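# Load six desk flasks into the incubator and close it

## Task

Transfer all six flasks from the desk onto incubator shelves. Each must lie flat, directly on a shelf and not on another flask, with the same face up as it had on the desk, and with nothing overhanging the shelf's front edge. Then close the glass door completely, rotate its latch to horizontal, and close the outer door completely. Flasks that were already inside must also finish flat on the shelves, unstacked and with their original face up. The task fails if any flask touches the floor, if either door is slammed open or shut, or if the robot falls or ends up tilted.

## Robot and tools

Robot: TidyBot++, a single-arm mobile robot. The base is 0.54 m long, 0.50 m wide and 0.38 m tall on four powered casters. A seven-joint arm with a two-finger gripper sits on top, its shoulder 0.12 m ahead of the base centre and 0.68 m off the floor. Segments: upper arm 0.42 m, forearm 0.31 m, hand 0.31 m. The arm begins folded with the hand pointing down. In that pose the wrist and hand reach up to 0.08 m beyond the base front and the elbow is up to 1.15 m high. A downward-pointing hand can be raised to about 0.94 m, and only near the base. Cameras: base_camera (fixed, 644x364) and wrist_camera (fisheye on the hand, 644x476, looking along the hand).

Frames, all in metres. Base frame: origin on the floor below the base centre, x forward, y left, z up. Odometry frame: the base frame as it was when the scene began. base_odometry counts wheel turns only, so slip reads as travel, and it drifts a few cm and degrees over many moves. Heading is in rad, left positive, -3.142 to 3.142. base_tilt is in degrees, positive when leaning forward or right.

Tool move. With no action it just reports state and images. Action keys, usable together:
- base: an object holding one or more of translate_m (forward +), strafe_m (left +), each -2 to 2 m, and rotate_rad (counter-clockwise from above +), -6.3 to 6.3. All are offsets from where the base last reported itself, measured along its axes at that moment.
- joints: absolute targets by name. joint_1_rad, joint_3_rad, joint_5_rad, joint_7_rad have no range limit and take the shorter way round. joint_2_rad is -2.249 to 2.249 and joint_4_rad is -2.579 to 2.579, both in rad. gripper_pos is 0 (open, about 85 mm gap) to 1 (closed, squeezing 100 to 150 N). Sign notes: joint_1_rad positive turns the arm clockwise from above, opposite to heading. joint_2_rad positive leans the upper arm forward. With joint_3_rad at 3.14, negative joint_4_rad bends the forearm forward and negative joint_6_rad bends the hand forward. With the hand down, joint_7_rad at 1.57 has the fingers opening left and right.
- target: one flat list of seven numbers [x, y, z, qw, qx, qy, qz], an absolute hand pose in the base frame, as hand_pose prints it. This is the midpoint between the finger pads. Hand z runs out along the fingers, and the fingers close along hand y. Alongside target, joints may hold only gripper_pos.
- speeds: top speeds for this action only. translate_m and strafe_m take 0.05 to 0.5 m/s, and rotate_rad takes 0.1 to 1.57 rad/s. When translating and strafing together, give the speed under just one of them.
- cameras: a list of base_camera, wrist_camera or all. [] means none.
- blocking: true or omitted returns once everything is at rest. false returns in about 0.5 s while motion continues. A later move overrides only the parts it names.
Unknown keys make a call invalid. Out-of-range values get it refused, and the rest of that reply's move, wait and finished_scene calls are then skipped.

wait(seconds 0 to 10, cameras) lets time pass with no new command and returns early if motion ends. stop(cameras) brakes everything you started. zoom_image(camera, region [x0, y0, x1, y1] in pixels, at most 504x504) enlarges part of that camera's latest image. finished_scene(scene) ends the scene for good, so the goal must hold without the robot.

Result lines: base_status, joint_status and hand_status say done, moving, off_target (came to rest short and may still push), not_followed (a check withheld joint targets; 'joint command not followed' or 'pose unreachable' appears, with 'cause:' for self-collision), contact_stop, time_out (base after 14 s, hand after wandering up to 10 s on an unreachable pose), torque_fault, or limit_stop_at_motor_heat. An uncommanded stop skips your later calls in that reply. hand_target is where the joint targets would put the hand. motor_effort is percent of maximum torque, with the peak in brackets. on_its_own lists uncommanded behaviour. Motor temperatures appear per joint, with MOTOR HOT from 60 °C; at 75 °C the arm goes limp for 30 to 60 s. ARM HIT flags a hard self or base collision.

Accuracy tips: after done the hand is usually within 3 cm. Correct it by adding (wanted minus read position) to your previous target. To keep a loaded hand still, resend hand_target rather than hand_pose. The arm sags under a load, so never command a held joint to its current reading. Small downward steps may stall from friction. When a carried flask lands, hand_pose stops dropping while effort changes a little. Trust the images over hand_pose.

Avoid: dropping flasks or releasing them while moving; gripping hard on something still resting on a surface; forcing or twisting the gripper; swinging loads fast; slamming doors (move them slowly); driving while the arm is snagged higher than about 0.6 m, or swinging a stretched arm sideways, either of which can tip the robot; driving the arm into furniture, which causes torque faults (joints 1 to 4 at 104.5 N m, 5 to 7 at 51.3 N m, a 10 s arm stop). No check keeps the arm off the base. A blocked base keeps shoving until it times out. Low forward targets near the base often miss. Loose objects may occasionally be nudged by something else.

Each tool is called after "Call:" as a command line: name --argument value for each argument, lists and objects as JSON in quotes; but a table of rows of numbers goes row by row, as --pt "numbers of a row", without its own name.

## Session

Scene 1 succeeded. Now scene 2.

Call:
move --cameras '["base_camera", "wrist_camera"]'

Scene clock: 0.00 s.
Motor temperatures (°C): [37 37 30 32 34 43 43]
base_odometry: x=+0.000 y=+0.000 heading=+0.000
base_tilt: forward=-0.2 right=+0.6
base_status: not commanded
joint_positions: joint_1_rad=+0.011 joint_2_rad=-0.377 joint_3_rad=+3.099 joint_4_rad=-2.531 joint_5_rad=-0.012 joint_6_rad=-0.838 joint_7_rad=+1.554 gripper_pos=+0.000
joint_status: not commanded
motor_effort: joint_1_rad=+1 joint_2_rad=-2 joint_3_rad=+1 joint_4_rad=+14 joint_5_rad=+1 joint_6_rad=+2 joint_7_rad=+0
hand_pose: x=+0.2722 y=+0.0070 z=+0.5918 quat_wxyz=(+0.001, +0.997, +0.003, +0.074) (m; base frame)
hand_target: x=+0.2725 y=+0.0070 z=+0.5920 quat_wxyz=(+0.001, +0.997, +0.003, +0.075) (m; base frame)
hand_status: not commanded
pictures: base_camera, wrist_camera
camera_calibration:
wrist_camera: T_world_to_cam=[[0.00228568, -0.998961, -0.0455225, 0.04346], [-0.988548, 0.00461183, -0.150838, 0.418772], [0.150891, 0.0453459, -0.98751, 0.681022], [0, 0, 0, 1]] pos_world=[0.311116, 0.0106019, 0.737661]

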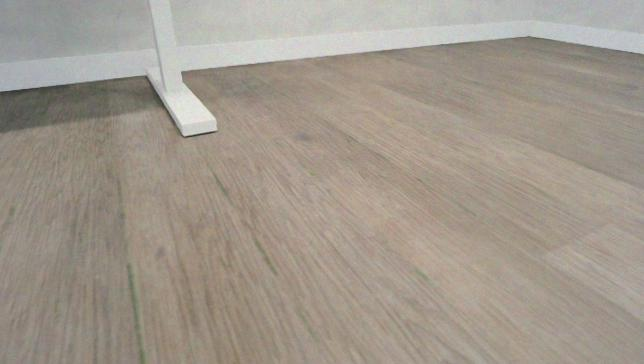

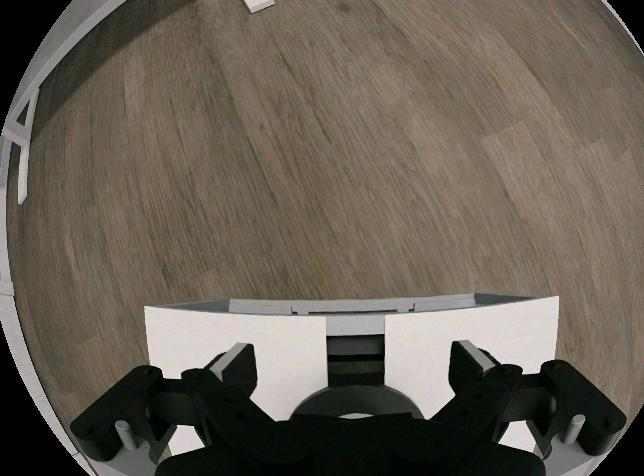

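Call:
move --joints '{"joint_1_rad": 0.0, "joint_2_rad": -0.377, "joint_3_rad": 3.1416, "joint_4_rad": -2.53, "joint_5_rad": 0.0, "joint_6_rad": 0.65, "joint_7_rad": 1.57, "gripper_pos": 0.9}' --cameras '["base_camera", "wrist_camera"]'

Call:
move --base '{"rotate_rad": 1.2}' --cameras '["base_camera", "wrist_camera"]'

Scene clock: 3.27 s.
Motor temperatures (°C): [37 37 30 32 34 43 43]
move: done
base_odometry: x=+0.000 y=+0.000 heading=+0.000
base_tilt: forward=-0.2 right=+0.6
base_status: not commanded
joint_positions: joint_1_rad=+0.011 joint_2_rad=-0.377 joint_3_rad=+3.117 joint_4_rad=-2.532 joint_5_rad=-0.012 joint_6_rad=+0.592 joint_7_rad=+1.554 gripper_pos=+0.900
joint_status: all done
motor_effort: joint_1_rad=+1(2) joint_2_rad=-6(6) joint_3_rad=+1(2) joint_4_rad=+19(20) joint_5_rad=+1(2) joint_6_rad=+10(11) joint_7_rad=+0(1)
hand_pose: x=+0.5373 y=+0.0060 z=+0.9023 quat_wxyz=(-0.008, +0.704, -0.004, +0.710) (m; base frame)
hand_target: x=+0.5373 y=+0.0013 z=+0.9213 quat_wxyz=(+0.000, +0.683, +0.000, +0.731) (m; base frame)
hand_status: not commanded
pictures: base_camera, wrist_camera
camera_calibration:
wrist_camera: T_world_to_cam=[[0.0528605, -0.998226, -0.0274038, 0.0123996], [0.0109457, 0.0280197, -0.999547, 0.95632], [0.998542, 0.0525366, 0.0124074, -0.409996], [0, 0, 0, 1]] pos_world=[0.398275, 0.00712163, 0.961314]

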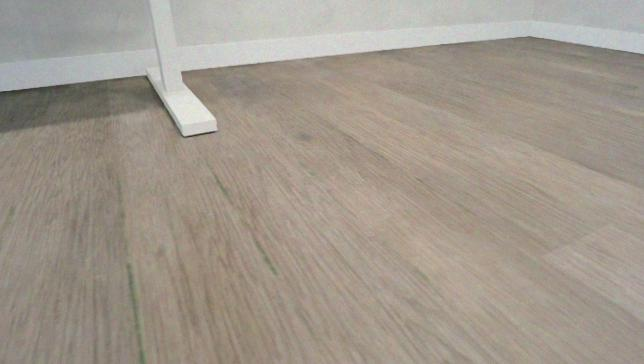

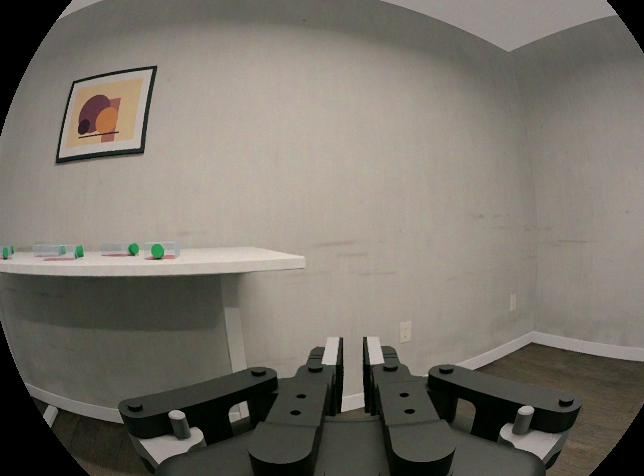

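Scene clock: 5.30 s.
Motor temperatures (°C): [37 37 30 32 34 43 43]
move: done
base_odometry: x=+0.000 y=+0.000 heading=+1.200
base_tilt: forward=-0.2 right=+0.5
base_status: done
joint_positions: joint_1_rad=+0.008 joint_2_rad=-0.377 joint_3_rad=+3.123 joint_4_rad=-2.532 joint_5_rad=-0.012 joint_6_rad=+0.592 joint_7_rad=+1.554 gripper_pos=+0.900
joint_status: not commanded
motor_effort: joint_1_rad=+1(2) joint_2_rad=-6(7) joint_3_rad=+1(2) joint_4_rad=+19(20) joint_5_rad=+0(2) joint_6_rad=+9(11) joint_7_rad=+1(1)
hand_pose: x=+0.5373 y=+0.0047 z=+0.9023 quat_wxyz=(-0.008, +0.704, -0.006, +0.710) (m; base frame)
hand_target: x=+0.5373 y=+0.0013 z=+0.9213 quat_wxyz=(+0.000, +0.683, +0.000, +0.731) (m; base frame)
hand_status: not commanded
pictures: base_camera, wrist_camera
camera_calibration:
wrist_camera: T_world_to_cam=[[0.0507862, -0.998276, -0.0294231, 0.0140779], [0.0110231, 0.0300196, -0.999489, 0.956257], [0.998649, 0.0504359, 0.0125287, -0.410091], [0, 0, 0, 1]] pos_world=[0.398281, 0.00603046, 0.96132]

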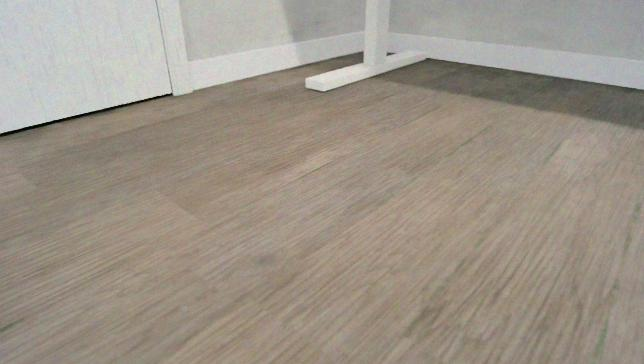

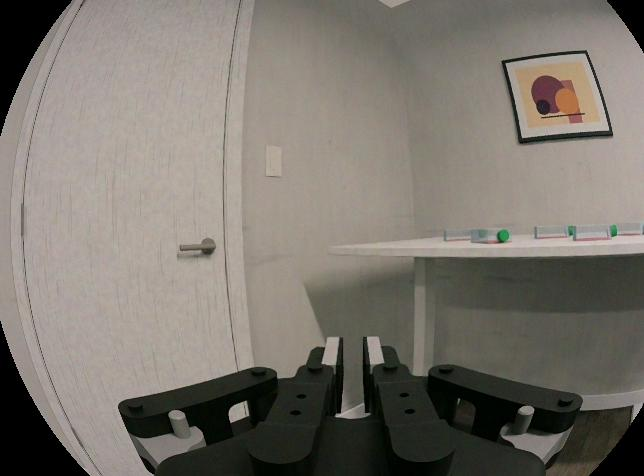

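Call:
move --base '{"rotate_rad": 1.5}' --cameras '["base_camera", "wrist_camera"]'

Call:
move --base '{"rotate_rad": 1.5}' --cameras '["base_camera", "wrist_camera"]'

Scene clock: 8.17 s.
Motor temperatures (°C): [37 37 30 32 34 43 43]
move: done
base_odometry: x=+0.000 y=+0.000 heading=+2.699
base_tilt: forward=-0.2 right=+0.6
base_status: done
joint_positions: joint_1_rad=+0.007 joint_2_rad=-0.377 joint_3_rad=+3.125 joint_4_rad=-2.532 joint_5_rad=-0.012 joint_6_rad=+0.592 joint_7_rad=+1.554 gripper_pos=+0.900
joint_status: not commanded
motor_effort: joint_1_rad=+1(2) joint_2_rad=-6(7) joint_3_rad=+1(2) joint_4_rad=+20(20) joint_5_rad=+1(2) joint_6_rad=+10(10) joint_7_rad=+0(1)
hand_pose: x=+0.5374 y=+0.0043 z=+0.9023 quat_wxyz=(-0.008, +0.704, -0.006, +0.710) (m; base frame)
hand_target: x=+0.5373 y=+0.0013 z=+0.9213 quat_wxyz=(+0.000, +0.683, +0.000, +0.731) (m; base frame)
hand_status: not commanded
pictures: base_camera, wrist_camera
camera_calibration:
wrist_camera: T_world_to_cam=[[0.0501924, -0.998282, -0.0302288, 0.0146868], [0.0110085, 0.0308181, -0.999464, 0.956249], [0.998679, 0.0498328, 0.0125364, -0.410189], [0, 0, 0, 1]] pos_world=[0.398383, 0.00563261, 0.961323]

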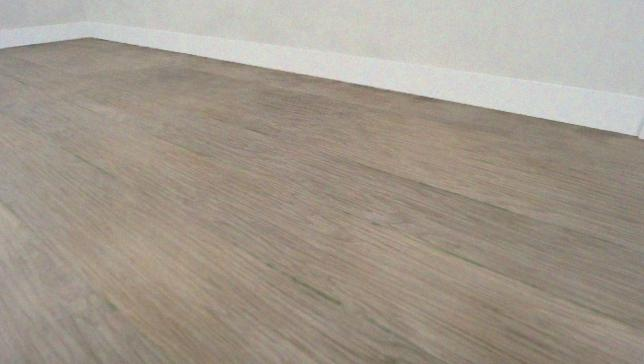

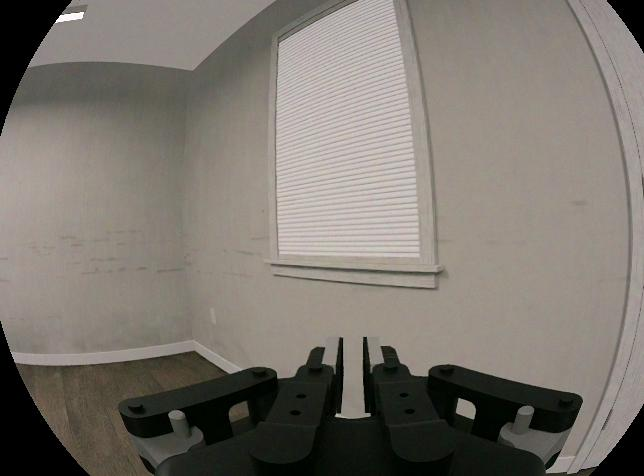

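Scene clock: 10.43 s.
Motor temperatures (°C): [37 37 30 32 34 43 43]
move: done
base_odometry: x=+0.000 y=+0.000 heading=-2.084
base_tilt: forward=-0.2 right=+0.5
base_status: done
joint_positions: joint_1_rad=+0.006 joint_2_rad=-0.377 joint_3_rad=+3.126 joint_4_rad=-2.532 joint_5_rad=-0.012 joint_6_rad=+0.593 joint_7_rad=+1.554 gripper_pos=+0.900
joint_status: not commanded
motor_effort: joint_1_rad=+1(2) joint_2_rad=-6(7) joint_3_rad=+1(2) joint_4_rad=+20(20) joint_5_rad=+1(2) joint_6_rad=+9(11) joint_7_rad=+1(1)
hand_pose: x=+0.5374 y=+0.0040 z=+0.9024 quat_wxyz=(-0.008, +0.704, -0.007, +0.710) (m; base frame)
hand_target: x=+0.5373 y=+0.0013 z=+0.9213 quat_wxyz=(+0.000, +0.683, +0.000, +0.731) (m; base frame)
hand_status: not commanded
pictures: base_camera, wrist_camera
camera_calibration:
wrist_camera: T_world_to_cam=[[0.0498019, -0.998286, -0.0307275, 0.0151236], [0.0111012, 0.0313171, -0.999448, 0.956201], [0.998697, 0.0494332, 0.0126419, -0.410287], [0, 0, 0, 1]] pos_world=[0.398384, 0.00543408, 0.961324]

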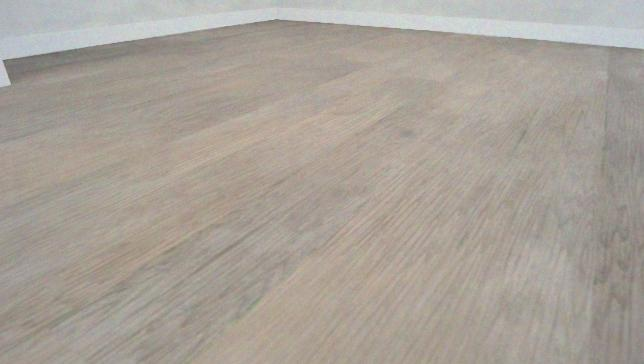

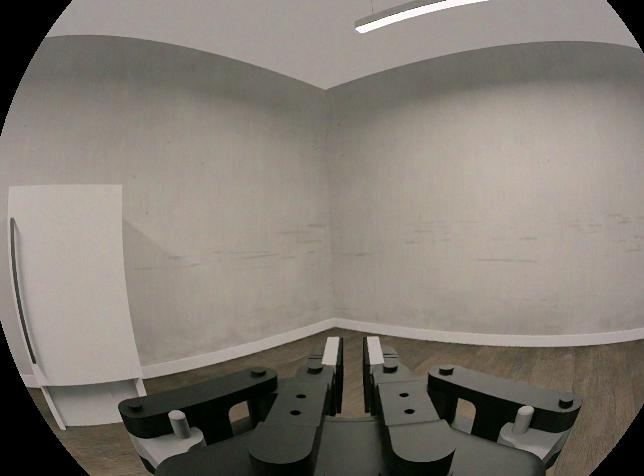

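Call:
move --base '{"rotate_rad": 0.75}' --cameras '["base_camera", "wrist_camera"]'

Scene clock: 12.47 s.
Motor temperatures (°C): [37 37 30 32 34 43 43]
move: done
base_odometry: x=+0.000 y=+0.000 heading=-1.335
base_tilt: forward=-0.2 right=+0.6
base_status: done
joint_positions: joint_1_rad=+0.005 joint_2_rad=-0.377 joint_3_rad=+3.127 joint_4_rad=-2.532 joint_5_rad=-0.012 joint_6_rad=+0.593 joint_7_rad=+1.554 gripper_pos=+0.900
joint_status: not commanded
motor_effort: joint_1_rad=+1(2) joint_2_rad=-6(7) joint_3_rad=+1(2) joint_4_rad=+19(20) joint_5_rad=+1(2) joint_6_rad=+10(11) joint_7_rad=+0(1)
hand_pose: x=+0.5374 y=+0.0040 z=+0.9024 quat_wxyz=(-0.008, +0.704, -0.007, +0.710) (m; base frame)
hand_target: x=+0.5373 y=+0.0013 z=+0.9213 quat_wxyz=(+0.000, +0.683, +0.000, +0.731) (m; base frame)
hand_status: not commanded
pictures: base_camera, wrist_camera
camera_calibration:
wrist_camera: T_world_to_cam=[[0.049804, -0.99828, -0.0309271, 0.0152145], [0.0110934, 0.0315166, -0.999442, 0.956201], [0.998697, 0.0494331, 0.012644, -0.410284], [0, 0, 0, 1]] pos_world=[0.398384, 0.00533374, 0.961325]

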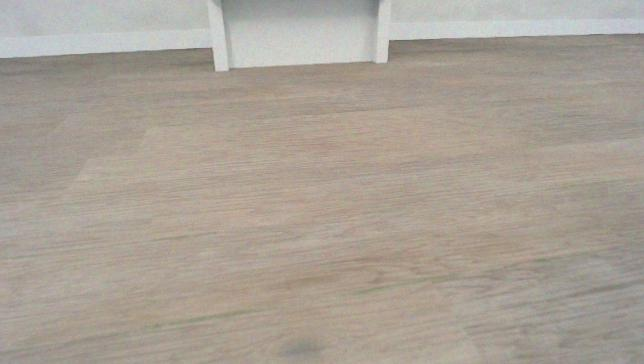

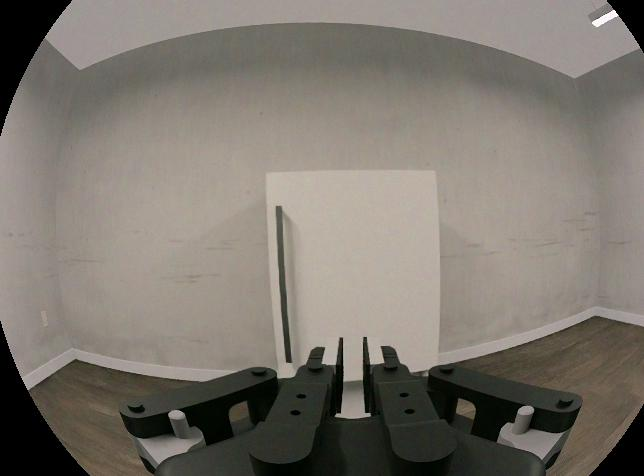

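Call:
zoom_image --camera "base_camera" --region '[200, 40, 240, 80]'

Call:
zoom_image --camera "base_camera" --region '[360, 35, 400, 75]'

Scaled by 12.600.

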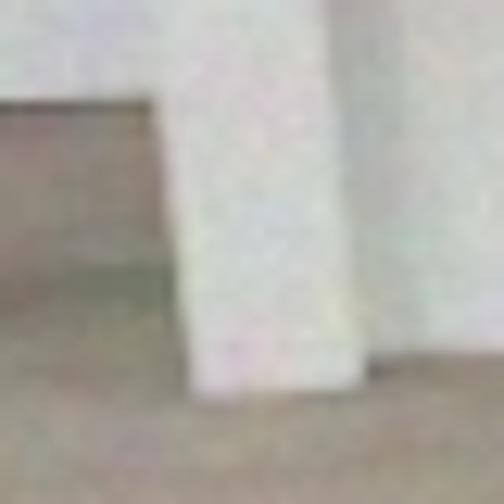

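Scaled by 12.600.

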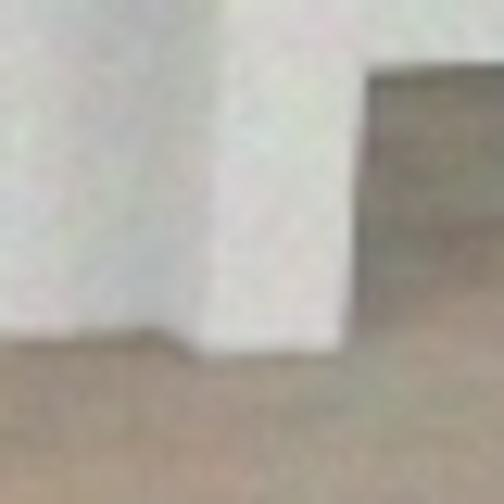

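Call:
move --base '{"translate_m": 0.64, "strafe_m": 0.01, "rotate_rad": 0.243}' --joints '{"joint_1_rad": -0.01, "joint_2_rad": 0.41, "joint_3_rad": 3.1416, "joint_4_rad": -2.33, "joint_5_rad": 0.04, "joint_6_rad": 1.245, "joint_7_rad": 1.6, "gripper_pos": 0.4}' --cameras '["base_camera", "wrist_camera"]'

Scene clock: 21.93 s.
Motor temperatures (°C): [37 37 30 32 34 43 43]
move: done
base_odometry: x=+0.159 y=-0.620 heading=-1.091
base_tilt: forward=-0.1 right=+0.6
base_status: done
joint_positions: joint_1_rad=+0.004 joint_2_rad=+0.401 joint_3_rad=+3.127 joint_4_rad=-2.345 joint_5_rad=-0.009 joint_6_rad=+1.185 joint_7_rad=+1.554 gripper_pos=+0.400
joint_status: all done
motor_effort: joint_1_rad=+1(2) joint_2_rad=-26(29) joint_3_rad=+0(3) joint_4_rad=+12(21) joint_5_rad=+1(2) joint_6_rad=+10(11) joint_7_rad=+1(1)
hand_pose: x=+0.7153 y=+0.0039 z=+0.7823 quat_wxyz=(-0.009, +0.704, -0.009, +0.711) (m; base frame)
hand_target: x=+0.7196 y=+0.0191 z=+0.8018 quat_wxyz=(-0.001, +0.679, +0.032, +0.733) (m; base frame)
hand_status: not commanded
pictures: base_camera, wrist_camera
camera_calibration:
wrist_camera: T_world_to_cam=[[0.0493056, -0.99815, -0.0355659, 0.00652649], [0.0123307, 0.0362149, -0.999268, 0.833229], [0.998708, 0.0488309, 0.0140935, -0.587539], [0, 0, 0, 1]] pos_world=[0.576184, 0.00502922, 0.841132]

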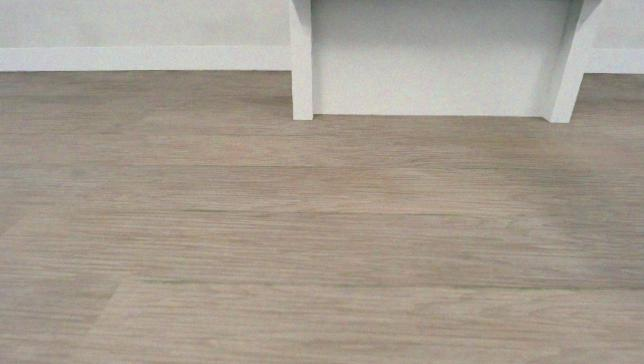

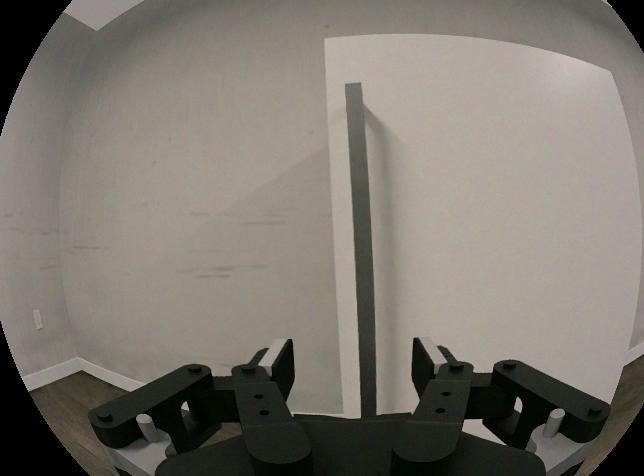

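Call:
zoom_image --camera "base_camera" --region '[280, 95, 320, 135]'

Call:
zoom_image --camera "base_camera" --region '[545, 95, 585, 135]'

Scaled by 12.600.

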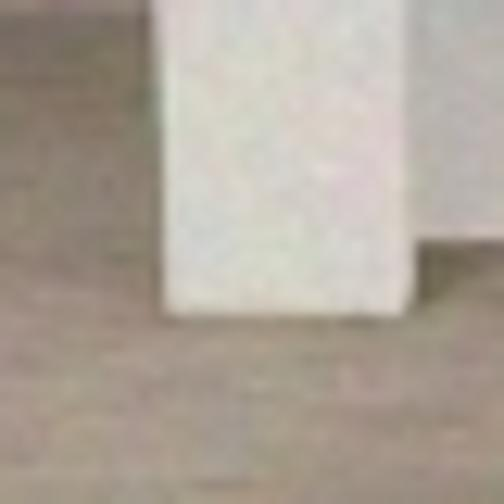

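Scaled by 12.600.

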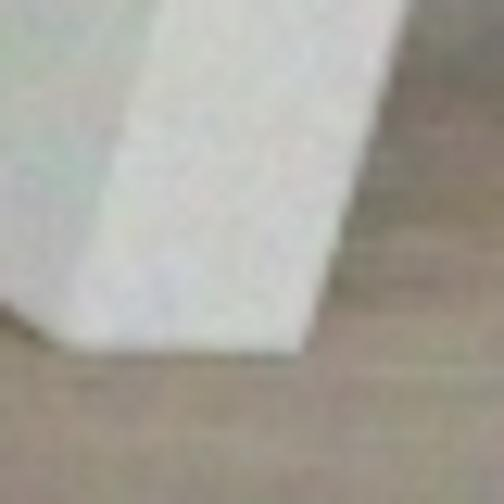

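Call:
move --base '{"translate_m": 0.27, "strafe_m": -0.012, "rotate_rad": -0.015}' --speeds '{"translate_m": 0.3}' --cameras '["base_camera", "wrist_camera"]'

Scene clock: 26.17 s.
Motor temperatures (°C): [37 37 30 32 34 43 43]
move: done
base_odometry: x=+0.273 y=-0.865 heading=-1.107
base_tilt: forward=-0.1 right=+0.6
base_status: done
joint_positions: joint_1_rad=+0.000 joint_2_rad=+0.401 joint_3_rad=+3.128 joint_4_rad=-2.342 joint_5_rad=-0.006 joint_6_rad=+1.189 joint_7_rad=+1.554 gripper_pos=+0.400
joint_status: not commanded
motor_effort: joint_1_rad=+1(3) joint_2_rad=-26(29) joint_3_rad=+0(2) joint_4_rad=+12(13) joint_5_rad=+1(3) joint_6_rad=+10(11) joint_7_rad=+1(1)
hand_pose: x=+0.7163 y=+0.0065 z=+0.7844 quat_wxyz=(-0.011, +0.701, -0.006, +0.713) (m; base frame)
hand_target: x=+0.7196 y=+0.0191 z=+0.8018 quat_wxyz=(-0.001, +0.679, +0.032, +0.733) (m; base frame)
hand_status: not commanded
pictures: base_camera, wrist_camera
camera_calibration:
wrist_camera: T_world_to_cam=[[0.0550884, -0.997896, -0.0341765, 0.00399555], [0.0180762, 0.0352195, -0.999216, 0.83106], [0.998318, 0.0544275, 0.0199784, -0.593098], [0, 0, 0, 1]] pos_world=[0.576857, 0.00699839, 0.842394]

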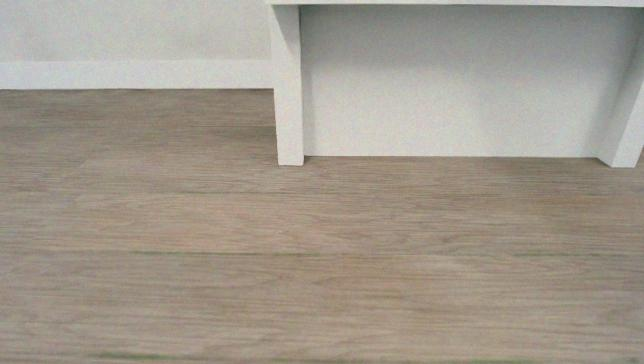

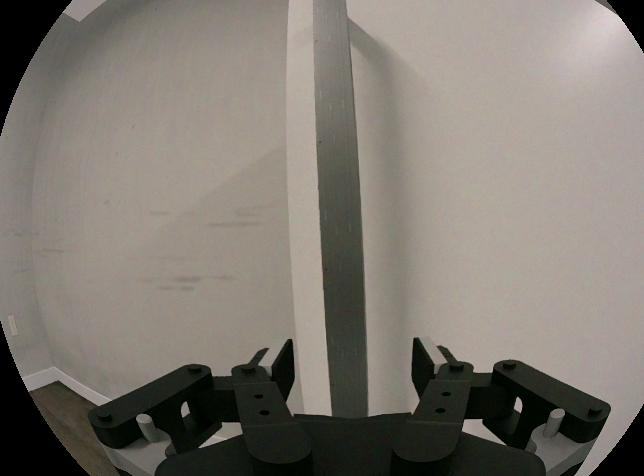

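Call:
move --base '{"translate_m": 0.07, "strafe_m": 0.003}' --speeds '{"translate_m": 0.15}' --cameras '["base_camera", "wrist_camera"]'

Call:
move --joints '{"gripper_pos": 0.82}' --cameras '["wrist_camera"]'

Scene clock: 28.23 s.
Motor temperatures (°C): [37 37 30 32 34 43 43]
move: done
base_odometry: x=+0.307 y=-0.927 heading=-1.107
base_tilt: forward=-0.1 right=+0.5
base_status: done
joint_positions: joint_1_rad=+0.000 joint_2_rad=+0.401 joint_3_rad=+3.128 joint_4_rad=-2.341 joint_5_rad=-0.006 joint_6_rad=+1.189 joint_7_rad=+1.554 gripper_pos=+0.400
joint_status: not commanded
motor_effort: joint_1_rad=+1(1) joint_2_rad=-26(29) joint_3_rad=+0(1) joint_4_rad=+11(14) joint_5_rad=+1(1) joint_6_rad=+10(10) joint_7_rad=+1(1)
hand_pose: x=+0.7165 y=+0.0066 z=+0.7851 quat_wxyz=(-0.011, +0.701, -0.006, +0.713) (m; base frame)
hand_target: x=+0.7196 y=+0.0191 z=+0.8018 quat_wxyz=(-0.001, +0.679, +0.032, +0.733) (m; base frame)
hand_status: not commanded
pictures: base_camera, wrist_camera
camera_calibration:
wrist_camera: T_world_to_cam=[[0.0551494, -0.997896, -0.0340813, 0.00389709], [0.0197781, 0.0352184, -0.999184, 0.830541], [0.998282, 0.0544303, 0.0216788, -0.594517], [0, 0, 0, 1]] pos_world=[0.576855, 0.00699838, 0.842884]

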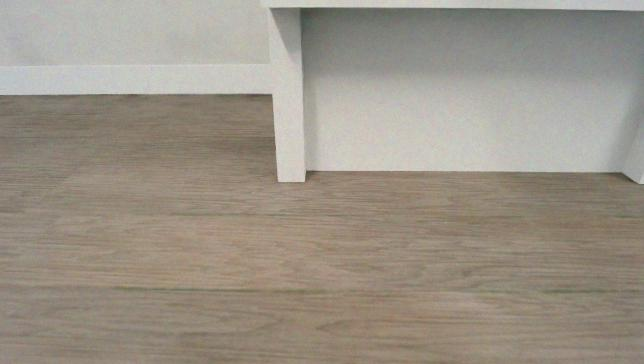

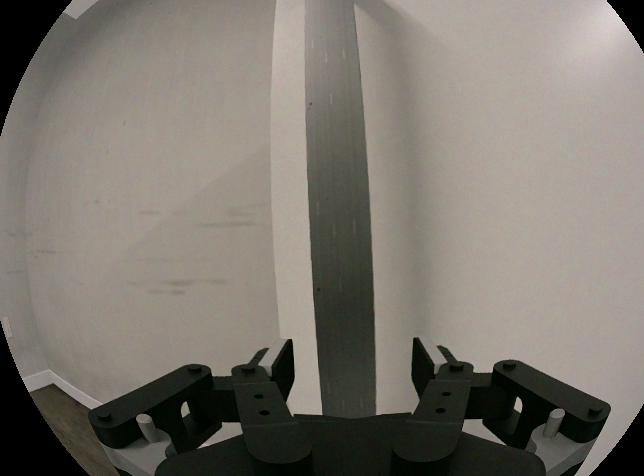

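Scene clock: 29.00 s.
Motor temperatures (°C): [37 37 30 32 34 43 43]
move: off_target
base_odometry: x=+0.307 y=-0.927 heading=-1.107
base_tilt: forward=-0.1 right=+0.6
base_status: not commanded
joint_positions: joint_1_rad=-0.003 joint_2_rad=+0.400 joint_3_rad=+3.129 joint_4_rad=-2.343 joint_5_rad=-0.001 joint_6_rad=+1.190 joint_7_rad=+1.554 gripper_pos=+0.761
joint_status: gripper_pos off_target (ended at +0.761, target +0.820)
motor_effort: joint_1_rad=+0(5) joint_2_rad=-26(27) joint_3_rad=-1(3) joint_4_rad=+14(16) joint_5_rad=+1(4) joint_6_rad=+11(11) joint_7_rad=-1(2)
hand_pose: x=+0.7159 y=+0.0092 z=+0.7852 quat_wxyz=(-0.013, +0.701, -0.003, +0.713) (m; base frame)
hand_target: x=+0.7196 y=+0.0191 z=+0.8018 quat_wxyz=(-0.001, +0.679, +0.032, +0.733) (m; base frame)
hand_status: not commanded
pictures: wrist_camera
camera_calibration:
wrist_camera: T_world_to_cam=[[0.0619926, -0.997588, -0.031236, -0.000555909], [0.0198795, 0.0325241, -0.999273, 0.830616], [0.997879, 0.0613266, 0.0218478, -0.594072], [0, 0, 0, 1]] pos_world=[0.576334, 0.00886275, 0.842974]

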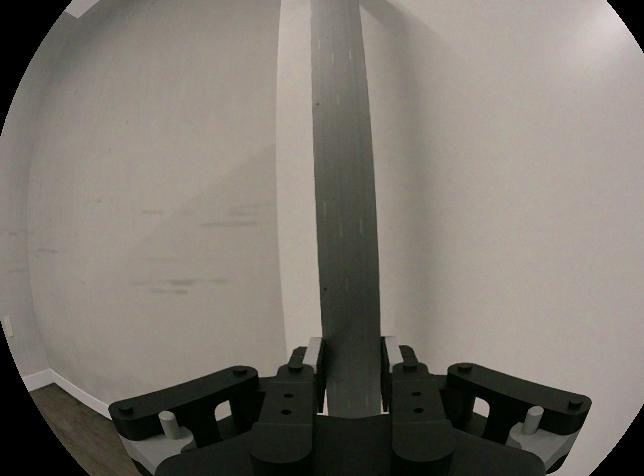

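Call:
move --base '{"translate_m": -0.107, "strafe_m": -0.155, "rotate_rad": 0.184}' --speeds '{"translate_m": 0.12, "rotate_rad": 0.12}' --cameras '["wrist_camera"]'

Call:
move --base '{"translate_m": -0.1415, "strafe_m": -0.21, "rotate_rad": 0.2475}' --speeds '{"translate_m": 0.15, "rotate_rad": 0.15}' --cameras '["wrist_camera"]'

Scene clock: 33.67 s.
Motor temperatures (°C): [37 37 30 32 34 43 43]
move: done
base_odometry: x=+0.121 y=-0.900 heading=-0.922
base_tilt: forward=-0.1 right=+0.5
base_status: done
joint_positions: joint_1_rad=-0.006 joint_2_rad=+0.406 joint_3_rad=+3.141 joint_4_rad=-2.343 joint_5_rad=+0.013 joint_6_rad=+1.202 joint_7_rad=+1.554 gripper_pos=+0.763
joint_status: not commanded
motor_effort: joint_1_rad=+0(5) joint_2_rad=-28(41) joint_3_rad=-1(5) joint_4_rad=+12(16) joint_5_rad=+1(4) joint_6_rad=+10(16) joint_7_rad=+0(2)
hand_pose: x=+0.7165 y=+0.0091 z=+0.7850 quat_wxyz=(-0.011, +0.699, +0.002, +0.715) (m; base frame)
hand_target: x=+0.7196 y=+0.0191 z=+0.8018 quat_wxyz=(-0.001, +0.679, +0.032, +0.733) (m; base frame)
hand_status: not commanded
pictures: wrist_camera
camera_calibration:
wrist_camera: T_world_to_cam=[[0.0672008, -0.997512, -0.0212993, -0.0121882], [0.0250571, 0.0230281, -0.999421, 0.826879], [0.997425, 0.0666282, 0.0265422, -0.598051], [0, 0, 0, 1]] pos_world=[0.57661, 0.00864773, 0.842014]

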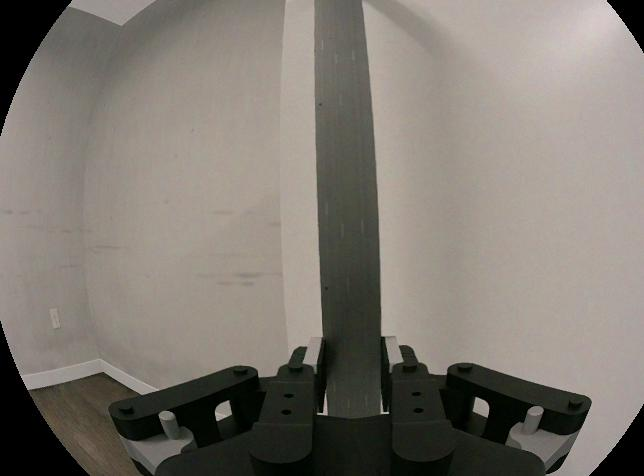

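Scene clock: 36.03 s.
Motor temperatures (°C): [37 37 30 32 34 43 43]
move: done
base_odometry: x=-0.132 y=-0.914 heading=-0.674
base_tilt: forward=-0.1 right=+0.6
base_status: done
joint_positions: joint_1_rad=-0.004 joint_2_rad=+0.408 joint_3_rad=+3.146 joint_4_rad=-2.340 joint_5_rad=+0.023 joint_6_rad=+1.202 joint_7_rad=+1.554 gripper_pos=+0.763
joint_status: not commanded
motor_effort: joint_1_rad=+0(6) joint_2_rad=-28(31) joint_3_rad=+0(6) joint_4_rad=+13(16) joint_5_rad=+1(6) joint_6_rad=+11(13) joint_7_rad=+2(2)
hand_pose: x=+0.7176 y=+0.0083 z=+0.7850 quat_wxyz=(-0.010, +0.699, +0.006, +0.715) (m; base frame)
hand_target: x=+0.7196 y=+0.0191 z=+0.8018 quat_wxyz=(-0.001, +0.679, +0.032, +0.733) (m; base frame)
hand_status: not commanded
pictures: wrist_camera
camera_calibration:
wrist_camera: T_world_to_cam=[[0.0698618, -0.99744, -0.0152719, -0.0197807], [0.0260487, 0.0171282, -0.999514, 0.8263], [0.997217, 0.06943, 0.0271786, -0.599512], [0, 0, 0, 1]] pos_world=[0.577701, 0.00774109, 0.84189]

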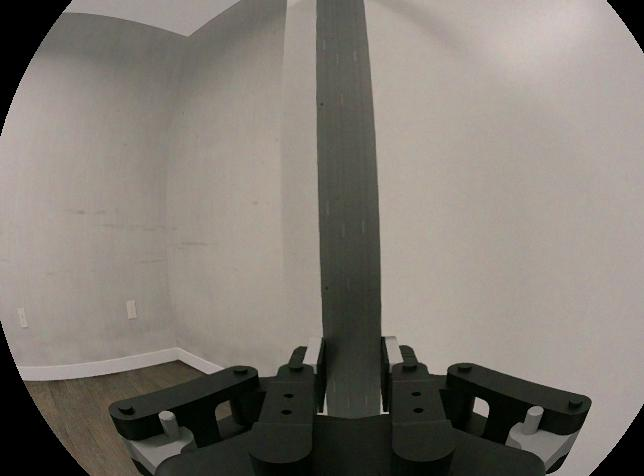

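Call:
move --base '{"translate_m": -0.1632, "strafe_m": -0.2559, "rotate_rad": 0.297}' --speeds '{"translate_m": 0.18, "rotate_rad": 0.18}' --cameras '[]'

Call:
move --base '{"translate_m": -0.1632, "strafe_m": -0.2559, "rotate_rad": 0.297}' --speeds '{"translate_m": 0.18, "rotate_rad": 0.18}' --cameras '["wrist_camera"]'

Scene clock: 39.27 s.
Motor temperatures (°C): [37 37 30 32 34 43 43]
move: done
base_odometry: x=-0.420 y=-1.013 heading=-0.376
base_tilt: forward=-0.1 right=+0.6
base_status: done
joint_positions: joint_1_rad=-0.001 joint_2_rad=+0.409 joint_3_rad=+3.149 joint_4_rad=-2.339 joint_5_rad=+0.029 joint_6_rad=+1.202 joint_7_rad=+1.554 gripper_pos=+0.763
joint_status: not commanded
motor_effort: joint_1_rad=-1(7) joint_2_rad=-29(31) joint_3_rad=-1(7) joint_4_rad=+13(15) joint_5_rad=+2(8) joint_6_rad=+12(13) joint_7_rad=+1(2)
hand_pose: x=+0.7181 y=+0.0067 z=+0.7851 quat_wxyz=(-0.008, +0.698, +0.007, +0.716) (m; base frame)
hand_target: x=+0.7196 y=+0.0191 z=+0.8018 quat_wxyz=(-0.001, +0.679, +0.032, +0.733) (m; base frame)
hand_status: not commanded
pictures: none
No camera images: "cameras" was empty.

Scene clock: 41.63 s.
Motor temperatures (°C): [37 37 30 32 34 43 43]
move: done
base_odometry: x=-0.666 y=-1.191 heading=-0.079
base_tilt: forward=-0.1 right=+0.6
base_status: done
joint_positions: joint_1_rad=+0.003 joint_2_rad=+0.410 joint_3_rad=+3.151 joint_4_rad=-2.338 joint_5_rad=+0.032 joint_6_rad=+1.202 joint_7_rad=+1.554 gripper_pos=+0.763
joint_status: not commanded
motor_effort: joint_1_rad=-1(8) joint_2_rad=-29(32) joint_3_rad=-1(7) joint_4_rad=+12(16) joint_5_rad=+2(8) joint_6_rad=+11(13) joint_7_rad=+1(3)
hand_pose: x=+0.7186 y=+0.0041 z=+0.7851 quat_wxyz=(-0.007, +0.698, +0.006, +0.716) (m; base frame)
hand_target: x=+0.7196 y=+0.0191 z=+0.8018 quat_wxyz=(-0.001, +0.679, +0.032, +0.733) (m; base frame)
hand_status: not commanded
pictures: wrist_camera
camera_calibration:
wrist_camera: T_world_to_cam=[[0.0666255, -0.99773, -0.00980266, -0.0259392], [0.0270062, 0.0116241, -0.999568, 0.825828], [0.997413, 0.0663319, 0.0277193, -0.600738], [0, 0, 0, 1]] pos_world=[0.578609, 0.0043683, 0.841869]

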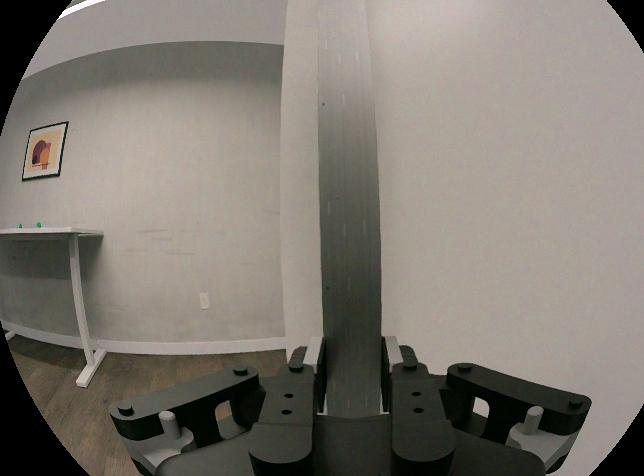

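Call:
move --base '{"translate_m": -0.1632, "strafe_m": -0.2559, "rotate_rad": 0.297}' --speeds '{"translate_m": 0.18, "rotate_rad": 0.18}' --cameras '[]'

Call:
move --base '{"translate_m": -0.1632, "strafe_m": -0.2559, "rotate_rad": 0.297}' --speeds '{"translate_m": 0.18, "rotate_rad": 0.18}' --cameras '["wrist_camera"]'

Call:
move --base '{"translate_m": -0.1415, "strafe_m": -0.21, "rotate_rad": 0.2475}' --speeds '{"translate_m": 0.13, "rotate_rad": 0.13}' --cameras '["base_camera", "wrist_camera"]'

Scene clock: 44.80 s.
Motor temperatures (°C): [37 37 30 32 34 43 43]
move: done
base_odometry: x=-0.848 y=-1.433 heading=+0.219
base_tilt: forward=-0.2 right=+0.6
base_status: done
joint_positions: joint_1_rad=+0.007 joint_2_rad=+0.411 joint_3_rad=+3.153 joint_4_rad=-2.336 joint_5_rad=+0.033 joint_6_rad=+1.202 joint_7_rad=+1.554 gripper_pos=+0.763
joint_status: not commanded
motor_effort: joint_1_rad=-2(8) joint_2_rad=-28(32) joint_3_rad=-2(7) joint_4_rad=+12(15) joint_5_rad=+2(8) joint_6_rad=+11(13) joint_7_rad=+1(3)
hand_pose: x=+0.7191 y=+0.0007 z=+0.7852 quat_wxyz=(-0.004, +0.698, +0.005, +0.716) (m; base frame)
hand_target: x=+0.7196 y=+0.0191 z=+0.8018 quat_wxyz=(-0.001, +0.679, +0.032, +0.733) (m; base frame)
hand_status: not commanded
pictures: none
No camera images: "cameras" was empty.

Scene clock: 47.20 s.
Motor temperatures (°C): [37 37 30 32 34 43 43]
move: done
base_odometry: x=-0.952 y=-1.719 heading=+0.517
base_tilt: forward=-0.1 right=+0.6
base_status: done
joint_positions: joint_1_rad=+0.009 joint_2_rad=+0.412 joint_3_rad=+3.157 joint_4_rad=-2.335 joint_5_rad=+0.032 joint_6_rad=+1.202 joint_7_rad=+1.554 gripper_pos=+0.763
joint_status: not commanded
motor_effort: joint_1_rad=-3(10) joint_2_rad=-29(32) joint_3_rad=-3(8) joint_4_rad=+12(15) joint_5_rad=+3(8) joint_6_rad=+12(13) joint_7_rad=+1(2)
hand_pose: x=+0.7197 y=-0.0031 z=+0.7852 quat_wxyz=(-0.001, +0.698, +0.003, +0.716) (m; base frame)
hand_target: x=+0.7196 y=+0.0191 z=+0.8018 quat_wxyz=(-0.001, +0.679, +0.032, +0.733) (m; base frame)
hand_status: not commanded
pictures: wrist_camera
camera_calibration:
wrist_camera: T_world_to_cam=[[0.0538666, -0.998522, -0.00718783, -0.0261246], [0.0281637, 0.00871467, -0.999565, 0.825073], [0.998151, 0.0536407, 0.0285915, -0.60259], [0, 0, 0, 1]] pos_world=[0.579646, -0.000952847, 0.841755]

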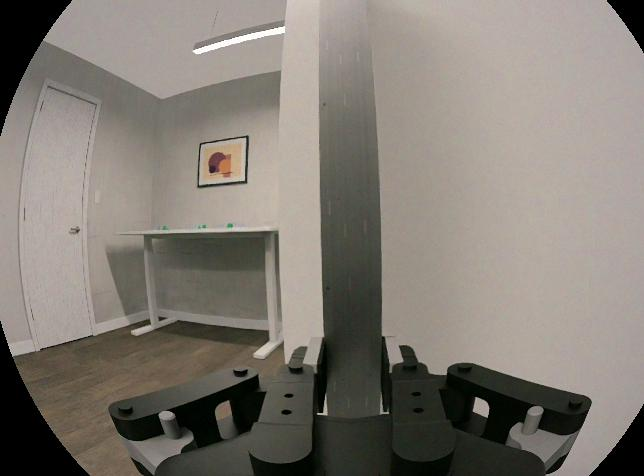

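Scene clock: 49.77 s.
Motor temperatures (°C): [37 37 30 32 34 43 43]
move: done
base_odometry: x=-0.971 y=-1.971 heading=+0.765
base_tilt: forward=-0.2 right=+0.6
base_status: done
joint_positions: joint_1_rad=+0.014 joint_2_rad=+0.412 joint_3_rad=+3.159 joint_4_rad=-2.334 joint_5_rad=+0.032 joint_6_rad=+1.202 joint_7_rad=+1.554 gripper_pos=+0.763
joint_status: not commanded
motor_effort: joint_1_rad=-4(10) joint_2_rad=-29(32) joint_3_rad=-3(8) joint_4_rad=+12(14) joint_5_rad=+3(8) joint_6_rad=+11(14) joint_7_rad=+1(2)
hand_pose: x=+0.7201 y=-0.0067 z=+0.7852 quat_wxyz=(+0.001, +0.698, +0.001, +0.716) (m; base frame)
hand_target: x=+0.7196 y=+0.0191 z=+0.8018 quat_wxyz=(-0.001, +0.679, +0.032, +0.733) (m; base frame)
hand_status: not commanded
pictures: base_camera, wrist_camera
camera_calibration:
wrist_camera: T_world_to_cam=[[0.0481522, -0.998819, -0.0065321, -0.0260471], [0.0285378, 0.00791274, -0.999561, 0.824857], [0.998432, 0.0479447, 0.0288852, -0.603295], [0, 0, 0, 1]] pos_world=[0.580063, -0.00361846, 0.841751]

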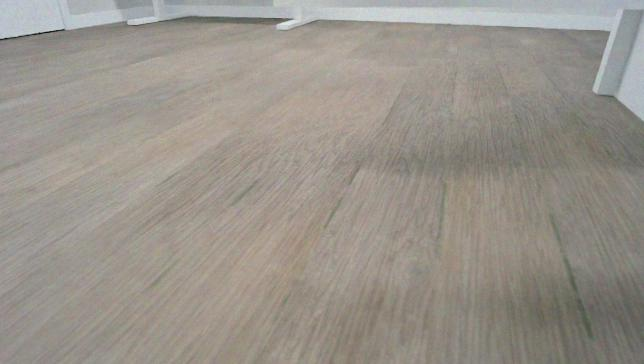

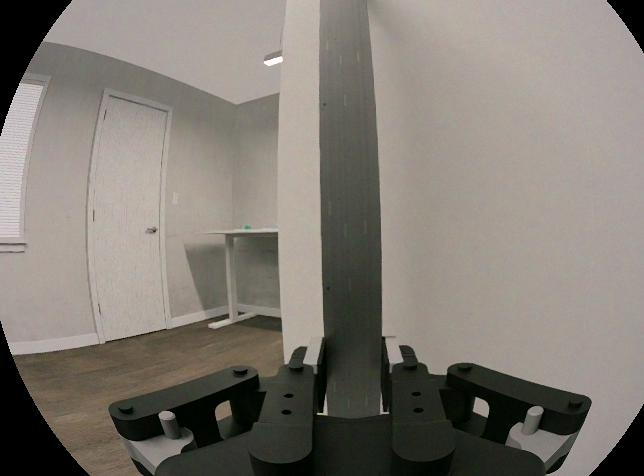

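Call:
move --joints '{"gripper_pos": 0.5}' --cameras '[]'

Call:
move --base '{"translate_m": -0.25}' --speeds '{"translate_m": 0.3}' --cameras '["wrist_camera"]'

Call:
move --base '{"translate_m": 0.638, "strafe_m": 1.0857}' --cameras '["base_camera", "wrist_camera"]'

Scene clock: 53.33 s.
Motor temperatures (°C): [37 37 30 32 34 43 43]
move: done
base_odometry: x=-0.971 y=-1.971 heading=+0.765
base_tilt: forward=-0.1 right=+0.5
base_status: not commanded
joint_positions: joint_1_rad=+0.002 joint_2_rad=+0.408 joint_3_rad=+3.155 joint_4_rad=-2.334 joint_5_rad=+0.032 joint_6_rad=+1.202 joint_7_rad=+1.554 gripper_pos=+0.500
joint_status: all done
motor_effort: joint_1_rad=-1(5) joint_2_rad=-27(29) joint_3_rad=-1(5) joint_4_rad=+12(13) joint_5_rad=+2(5) joint_6_rad=+10(12) joint_7_rad=+1(2)
hand_pose: x=+0.7196 y=+0.0025 z=+0.7879 quat_wxyz=(-0.005, +0.696, +0.006, +0.718) (m; base frame)
hand_target: x=+0.7196 y=+0.0191 z=+0.8018 quat_wxyz=(-0.001, +0.679, +0.032, +0.733) (m; base frame)
hand_status: not commanded
pictures: none
No camera images: "cameras" was empty.

Scene clock: 55.00 s.
Motor temperatures (°C): [37 37 30 32 34 43 43]
move: done
base_odometry: x=-1.152 y=-2.145 heading=+0.765
base_tilt: forward=-0.2 right=+0.5
base_status: done
joint_positions: joint_1_rad=-0.005 joint_2_rad=+0.402 joint_3_rad=+3.153 joint_4_rad=-2.332 joint_5_rad=+0.032 joint_6_rad=+1.202 joint_7_rad=+1.554 gripper_pos=+0.500
joint_status: not commanded
motor_effort: joint_1_rad=+1(5) joint_2_rad=-27(29) joint_3_rad=+0(5) joint_4_rad=+12(13) joint_5_rad=+0(5) joint_6_rad=+9(10) joint_7_rad=+0(1)
hand_pose: x=+0.7194 y=+0.0076 z=+0.7926 quat_wxyz=(-0.008, +0.693, +0.009, +0.721) (m; base frame)
hand_target: x=+0.7196 y=+0.0191 z=+0.8018 quat_wxyz=(-0.001, +0.679, +0.032, +0.733) (m; base frame)
hand_status: not commanded
pictures: wrist_camera
camera_calibration:
wrist_camera: T_world_to_cam=[[0.0722199, -0.997357, -0.00792789, -0.0279562], [0.0412189, 0.0109264, -0.99909, 0.822581], [0.996537, 0.0718275, 0.0418991, -0.612682], [0, 0, 0, 1]] pos_world=[0.578673, 0.00713717, 0.847282]

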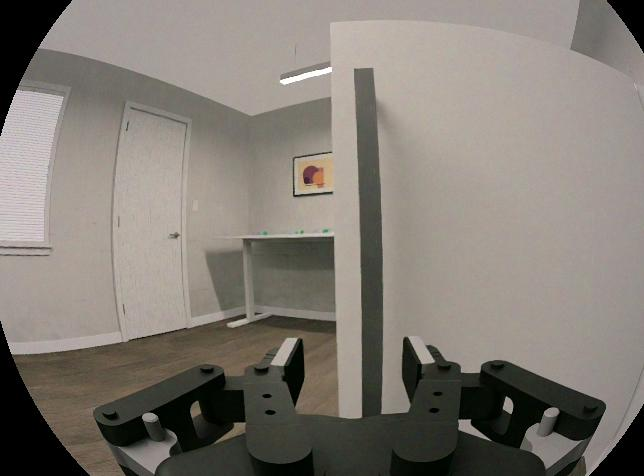

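Scene clock: 58.83 s.
Motor temperatures (°C): [37 37 30 32 34 43 43]
move: done
base_odometry: x=-1.444 y=-0.919 heading=+0.765
base_tilt: forward=-0.2 right=+0.5
base_status: done
joint_positions: joint_1_rad=-0.006 joint_2_rad=+0.402 joint_3_rad=+3.153 joint_4_rad=-2.332 joint_5_rad=+0.032 joint_6_rad=+1.202 joint_7_rad=+1.554 gripper_pos=+0.500
joint_status: not commanded
motor_effort: joint_1_rad=+0(3) joint_2_rad=-27(27) joint_3_rad=+0(1) joint_4_rad=+12(13) joint_5_rad=+0(2) joint_6_rad=+9(11) joint_7_rad=+1(1)
hand_pose: x=+0.7194 y=+0.0085 z=+0.7926 quat_wxyz=(-0.009, +0.693, +0.009, +0.721) (m; base frame)
hand_target: x=+0.7196 y=+0.0191 z=+0.8018 quat_wxyz=(-0.001, +0.679, +0.032, +0.733) (m; base frame)
hand_status: not commanded
pictures: base_camera, wrist_camera
camera_calibration:
wrist_camera: T_world_to_cam=[[0.0738173, -0.997241, -0.00786118, -0.0282481], [0.0412056, 0.0109259, -0.999091, 0.822681], [0.99642, 0.0734263, 0.0418984, -0.612675], [0, 0, 0, 1]] pos_world=[0.578668, 0.00782777, 0.847382]

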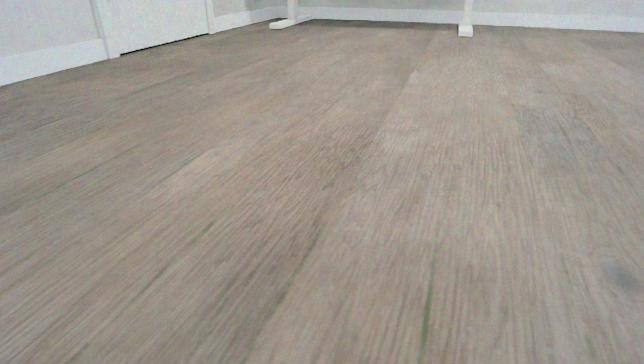

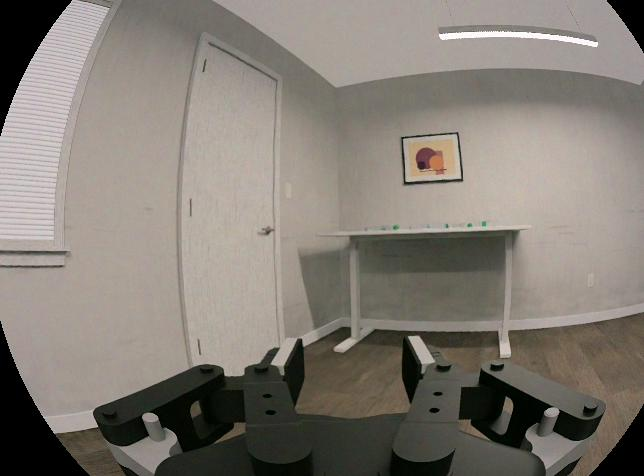

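Call:
move --base '{"translate_m": 1.445, "strafe_m": -0.471, "rotate_rad": -1.867}' --speeds '{"rotate_rad": 0.7}' --joints '{"joint_1_rad": -0.0, "joint_2_rad": 0.5, "joint_3_rad": 3.1416, "joint_4_rad": -2.355, "joint_5_rad": -0.06, "joint_6_rad": 1.329, "joint_7_rad": -0.065, "gripper_pos": 0.3}' --cameras '["base_camera", "wrist_camera"]'

Scene clock: 64.33 s.
Motor temperatures (°C): [37 37 30 32 34 43 43]
move: done
base_odometry: x=-0.075 y=-0.258 heading=-1.103
base_tilt: forward=-0.2 right=+0.6
base_status: done
joint_positions: joint_1_rad=-0.006 joint_2_rad=+0.481 joint_3_rad=+3.151 joint_4_rad=-2.340 joint_5_rad=-0.016 joint_6_rad=+1.270 joint_7_rad=+0.018 gripper_pos=+0.300
joint_status: all done
motor_effort: joint_1_rad=+0(4) joint_2_rad=-27(29) joint_3_rad=+0(3) joint_4_rad=+11(14) joint_5_rad=+1(2) joint_6_rad=+10(11) joint_7_rad=+2(2)
hand_pose: x=+0.7239 y=-0.0042 z=+0.7625 quat_wxyz=(-0.496, +0.495, -0.495, +0.514) (m; base frame)
hand_target: x=+0.7201 y=-0.0168 z=+0.7633 quat_wxyz=(-0.517, +0.453, -0.522, +0.505) (m; base frame)
hand_status: not commanded
pictures: base_camera, wrist_camera
camera_calibration:
wrist_camera: T_world_to_cam=[[0.0673928, -0.00817019, -0.997693, 0.722037], [0.0194363, 0.999787, -0.00687445, 0.0558361], [0.997537, -0.0189282, 0.0675373, -0.635729], [0, 0, 0, 1]] pos_world=[0.584418, -0.0619582, 0.763691]

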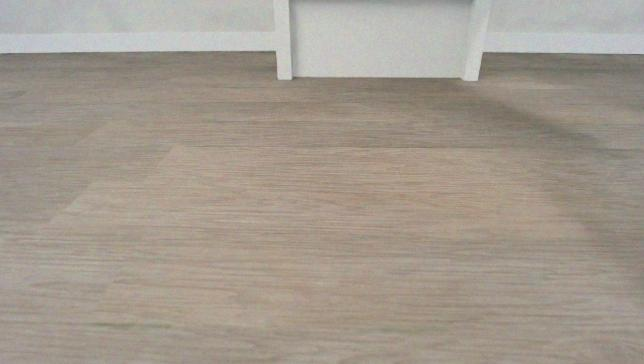

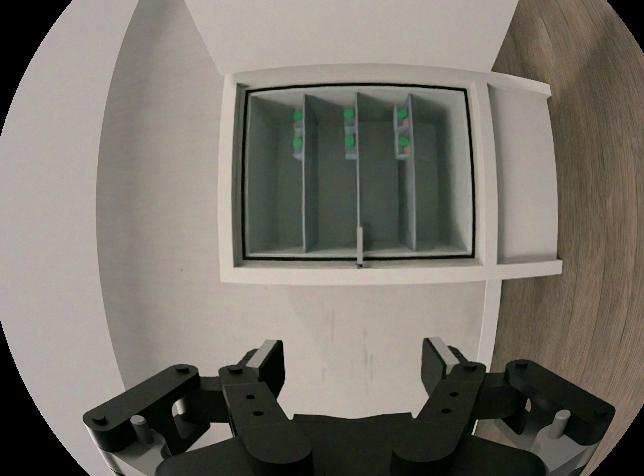

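Call:
zoom_image --camera "base_camera" --region '[260, 50, 300, 90]'

Call:
zoom_image --camera "base_camera" --region '[450, 50, 490, 90]'

Call:
zoom_image --camera "wrist_camera" --region '[210, 60, 500, 300]'

Scaled by 12.600.

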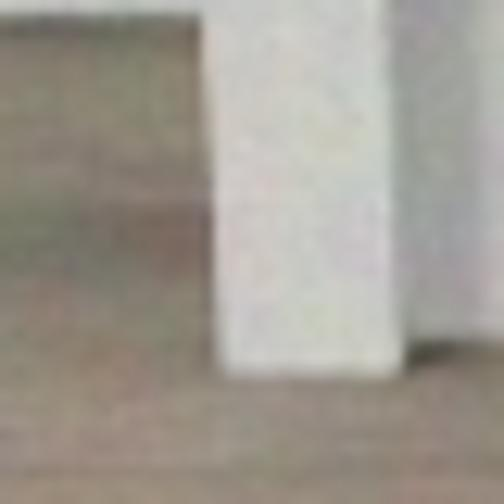

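Scaled by 12.600.

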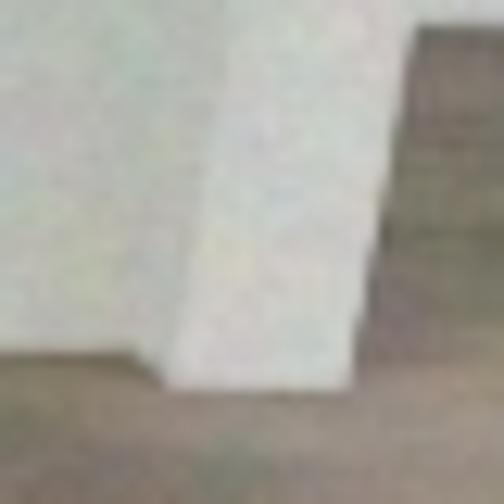

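Scaled by 1.738.

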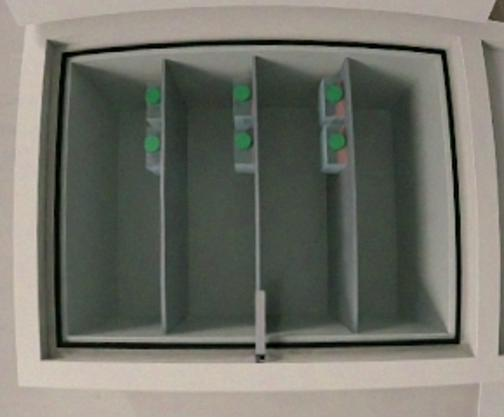

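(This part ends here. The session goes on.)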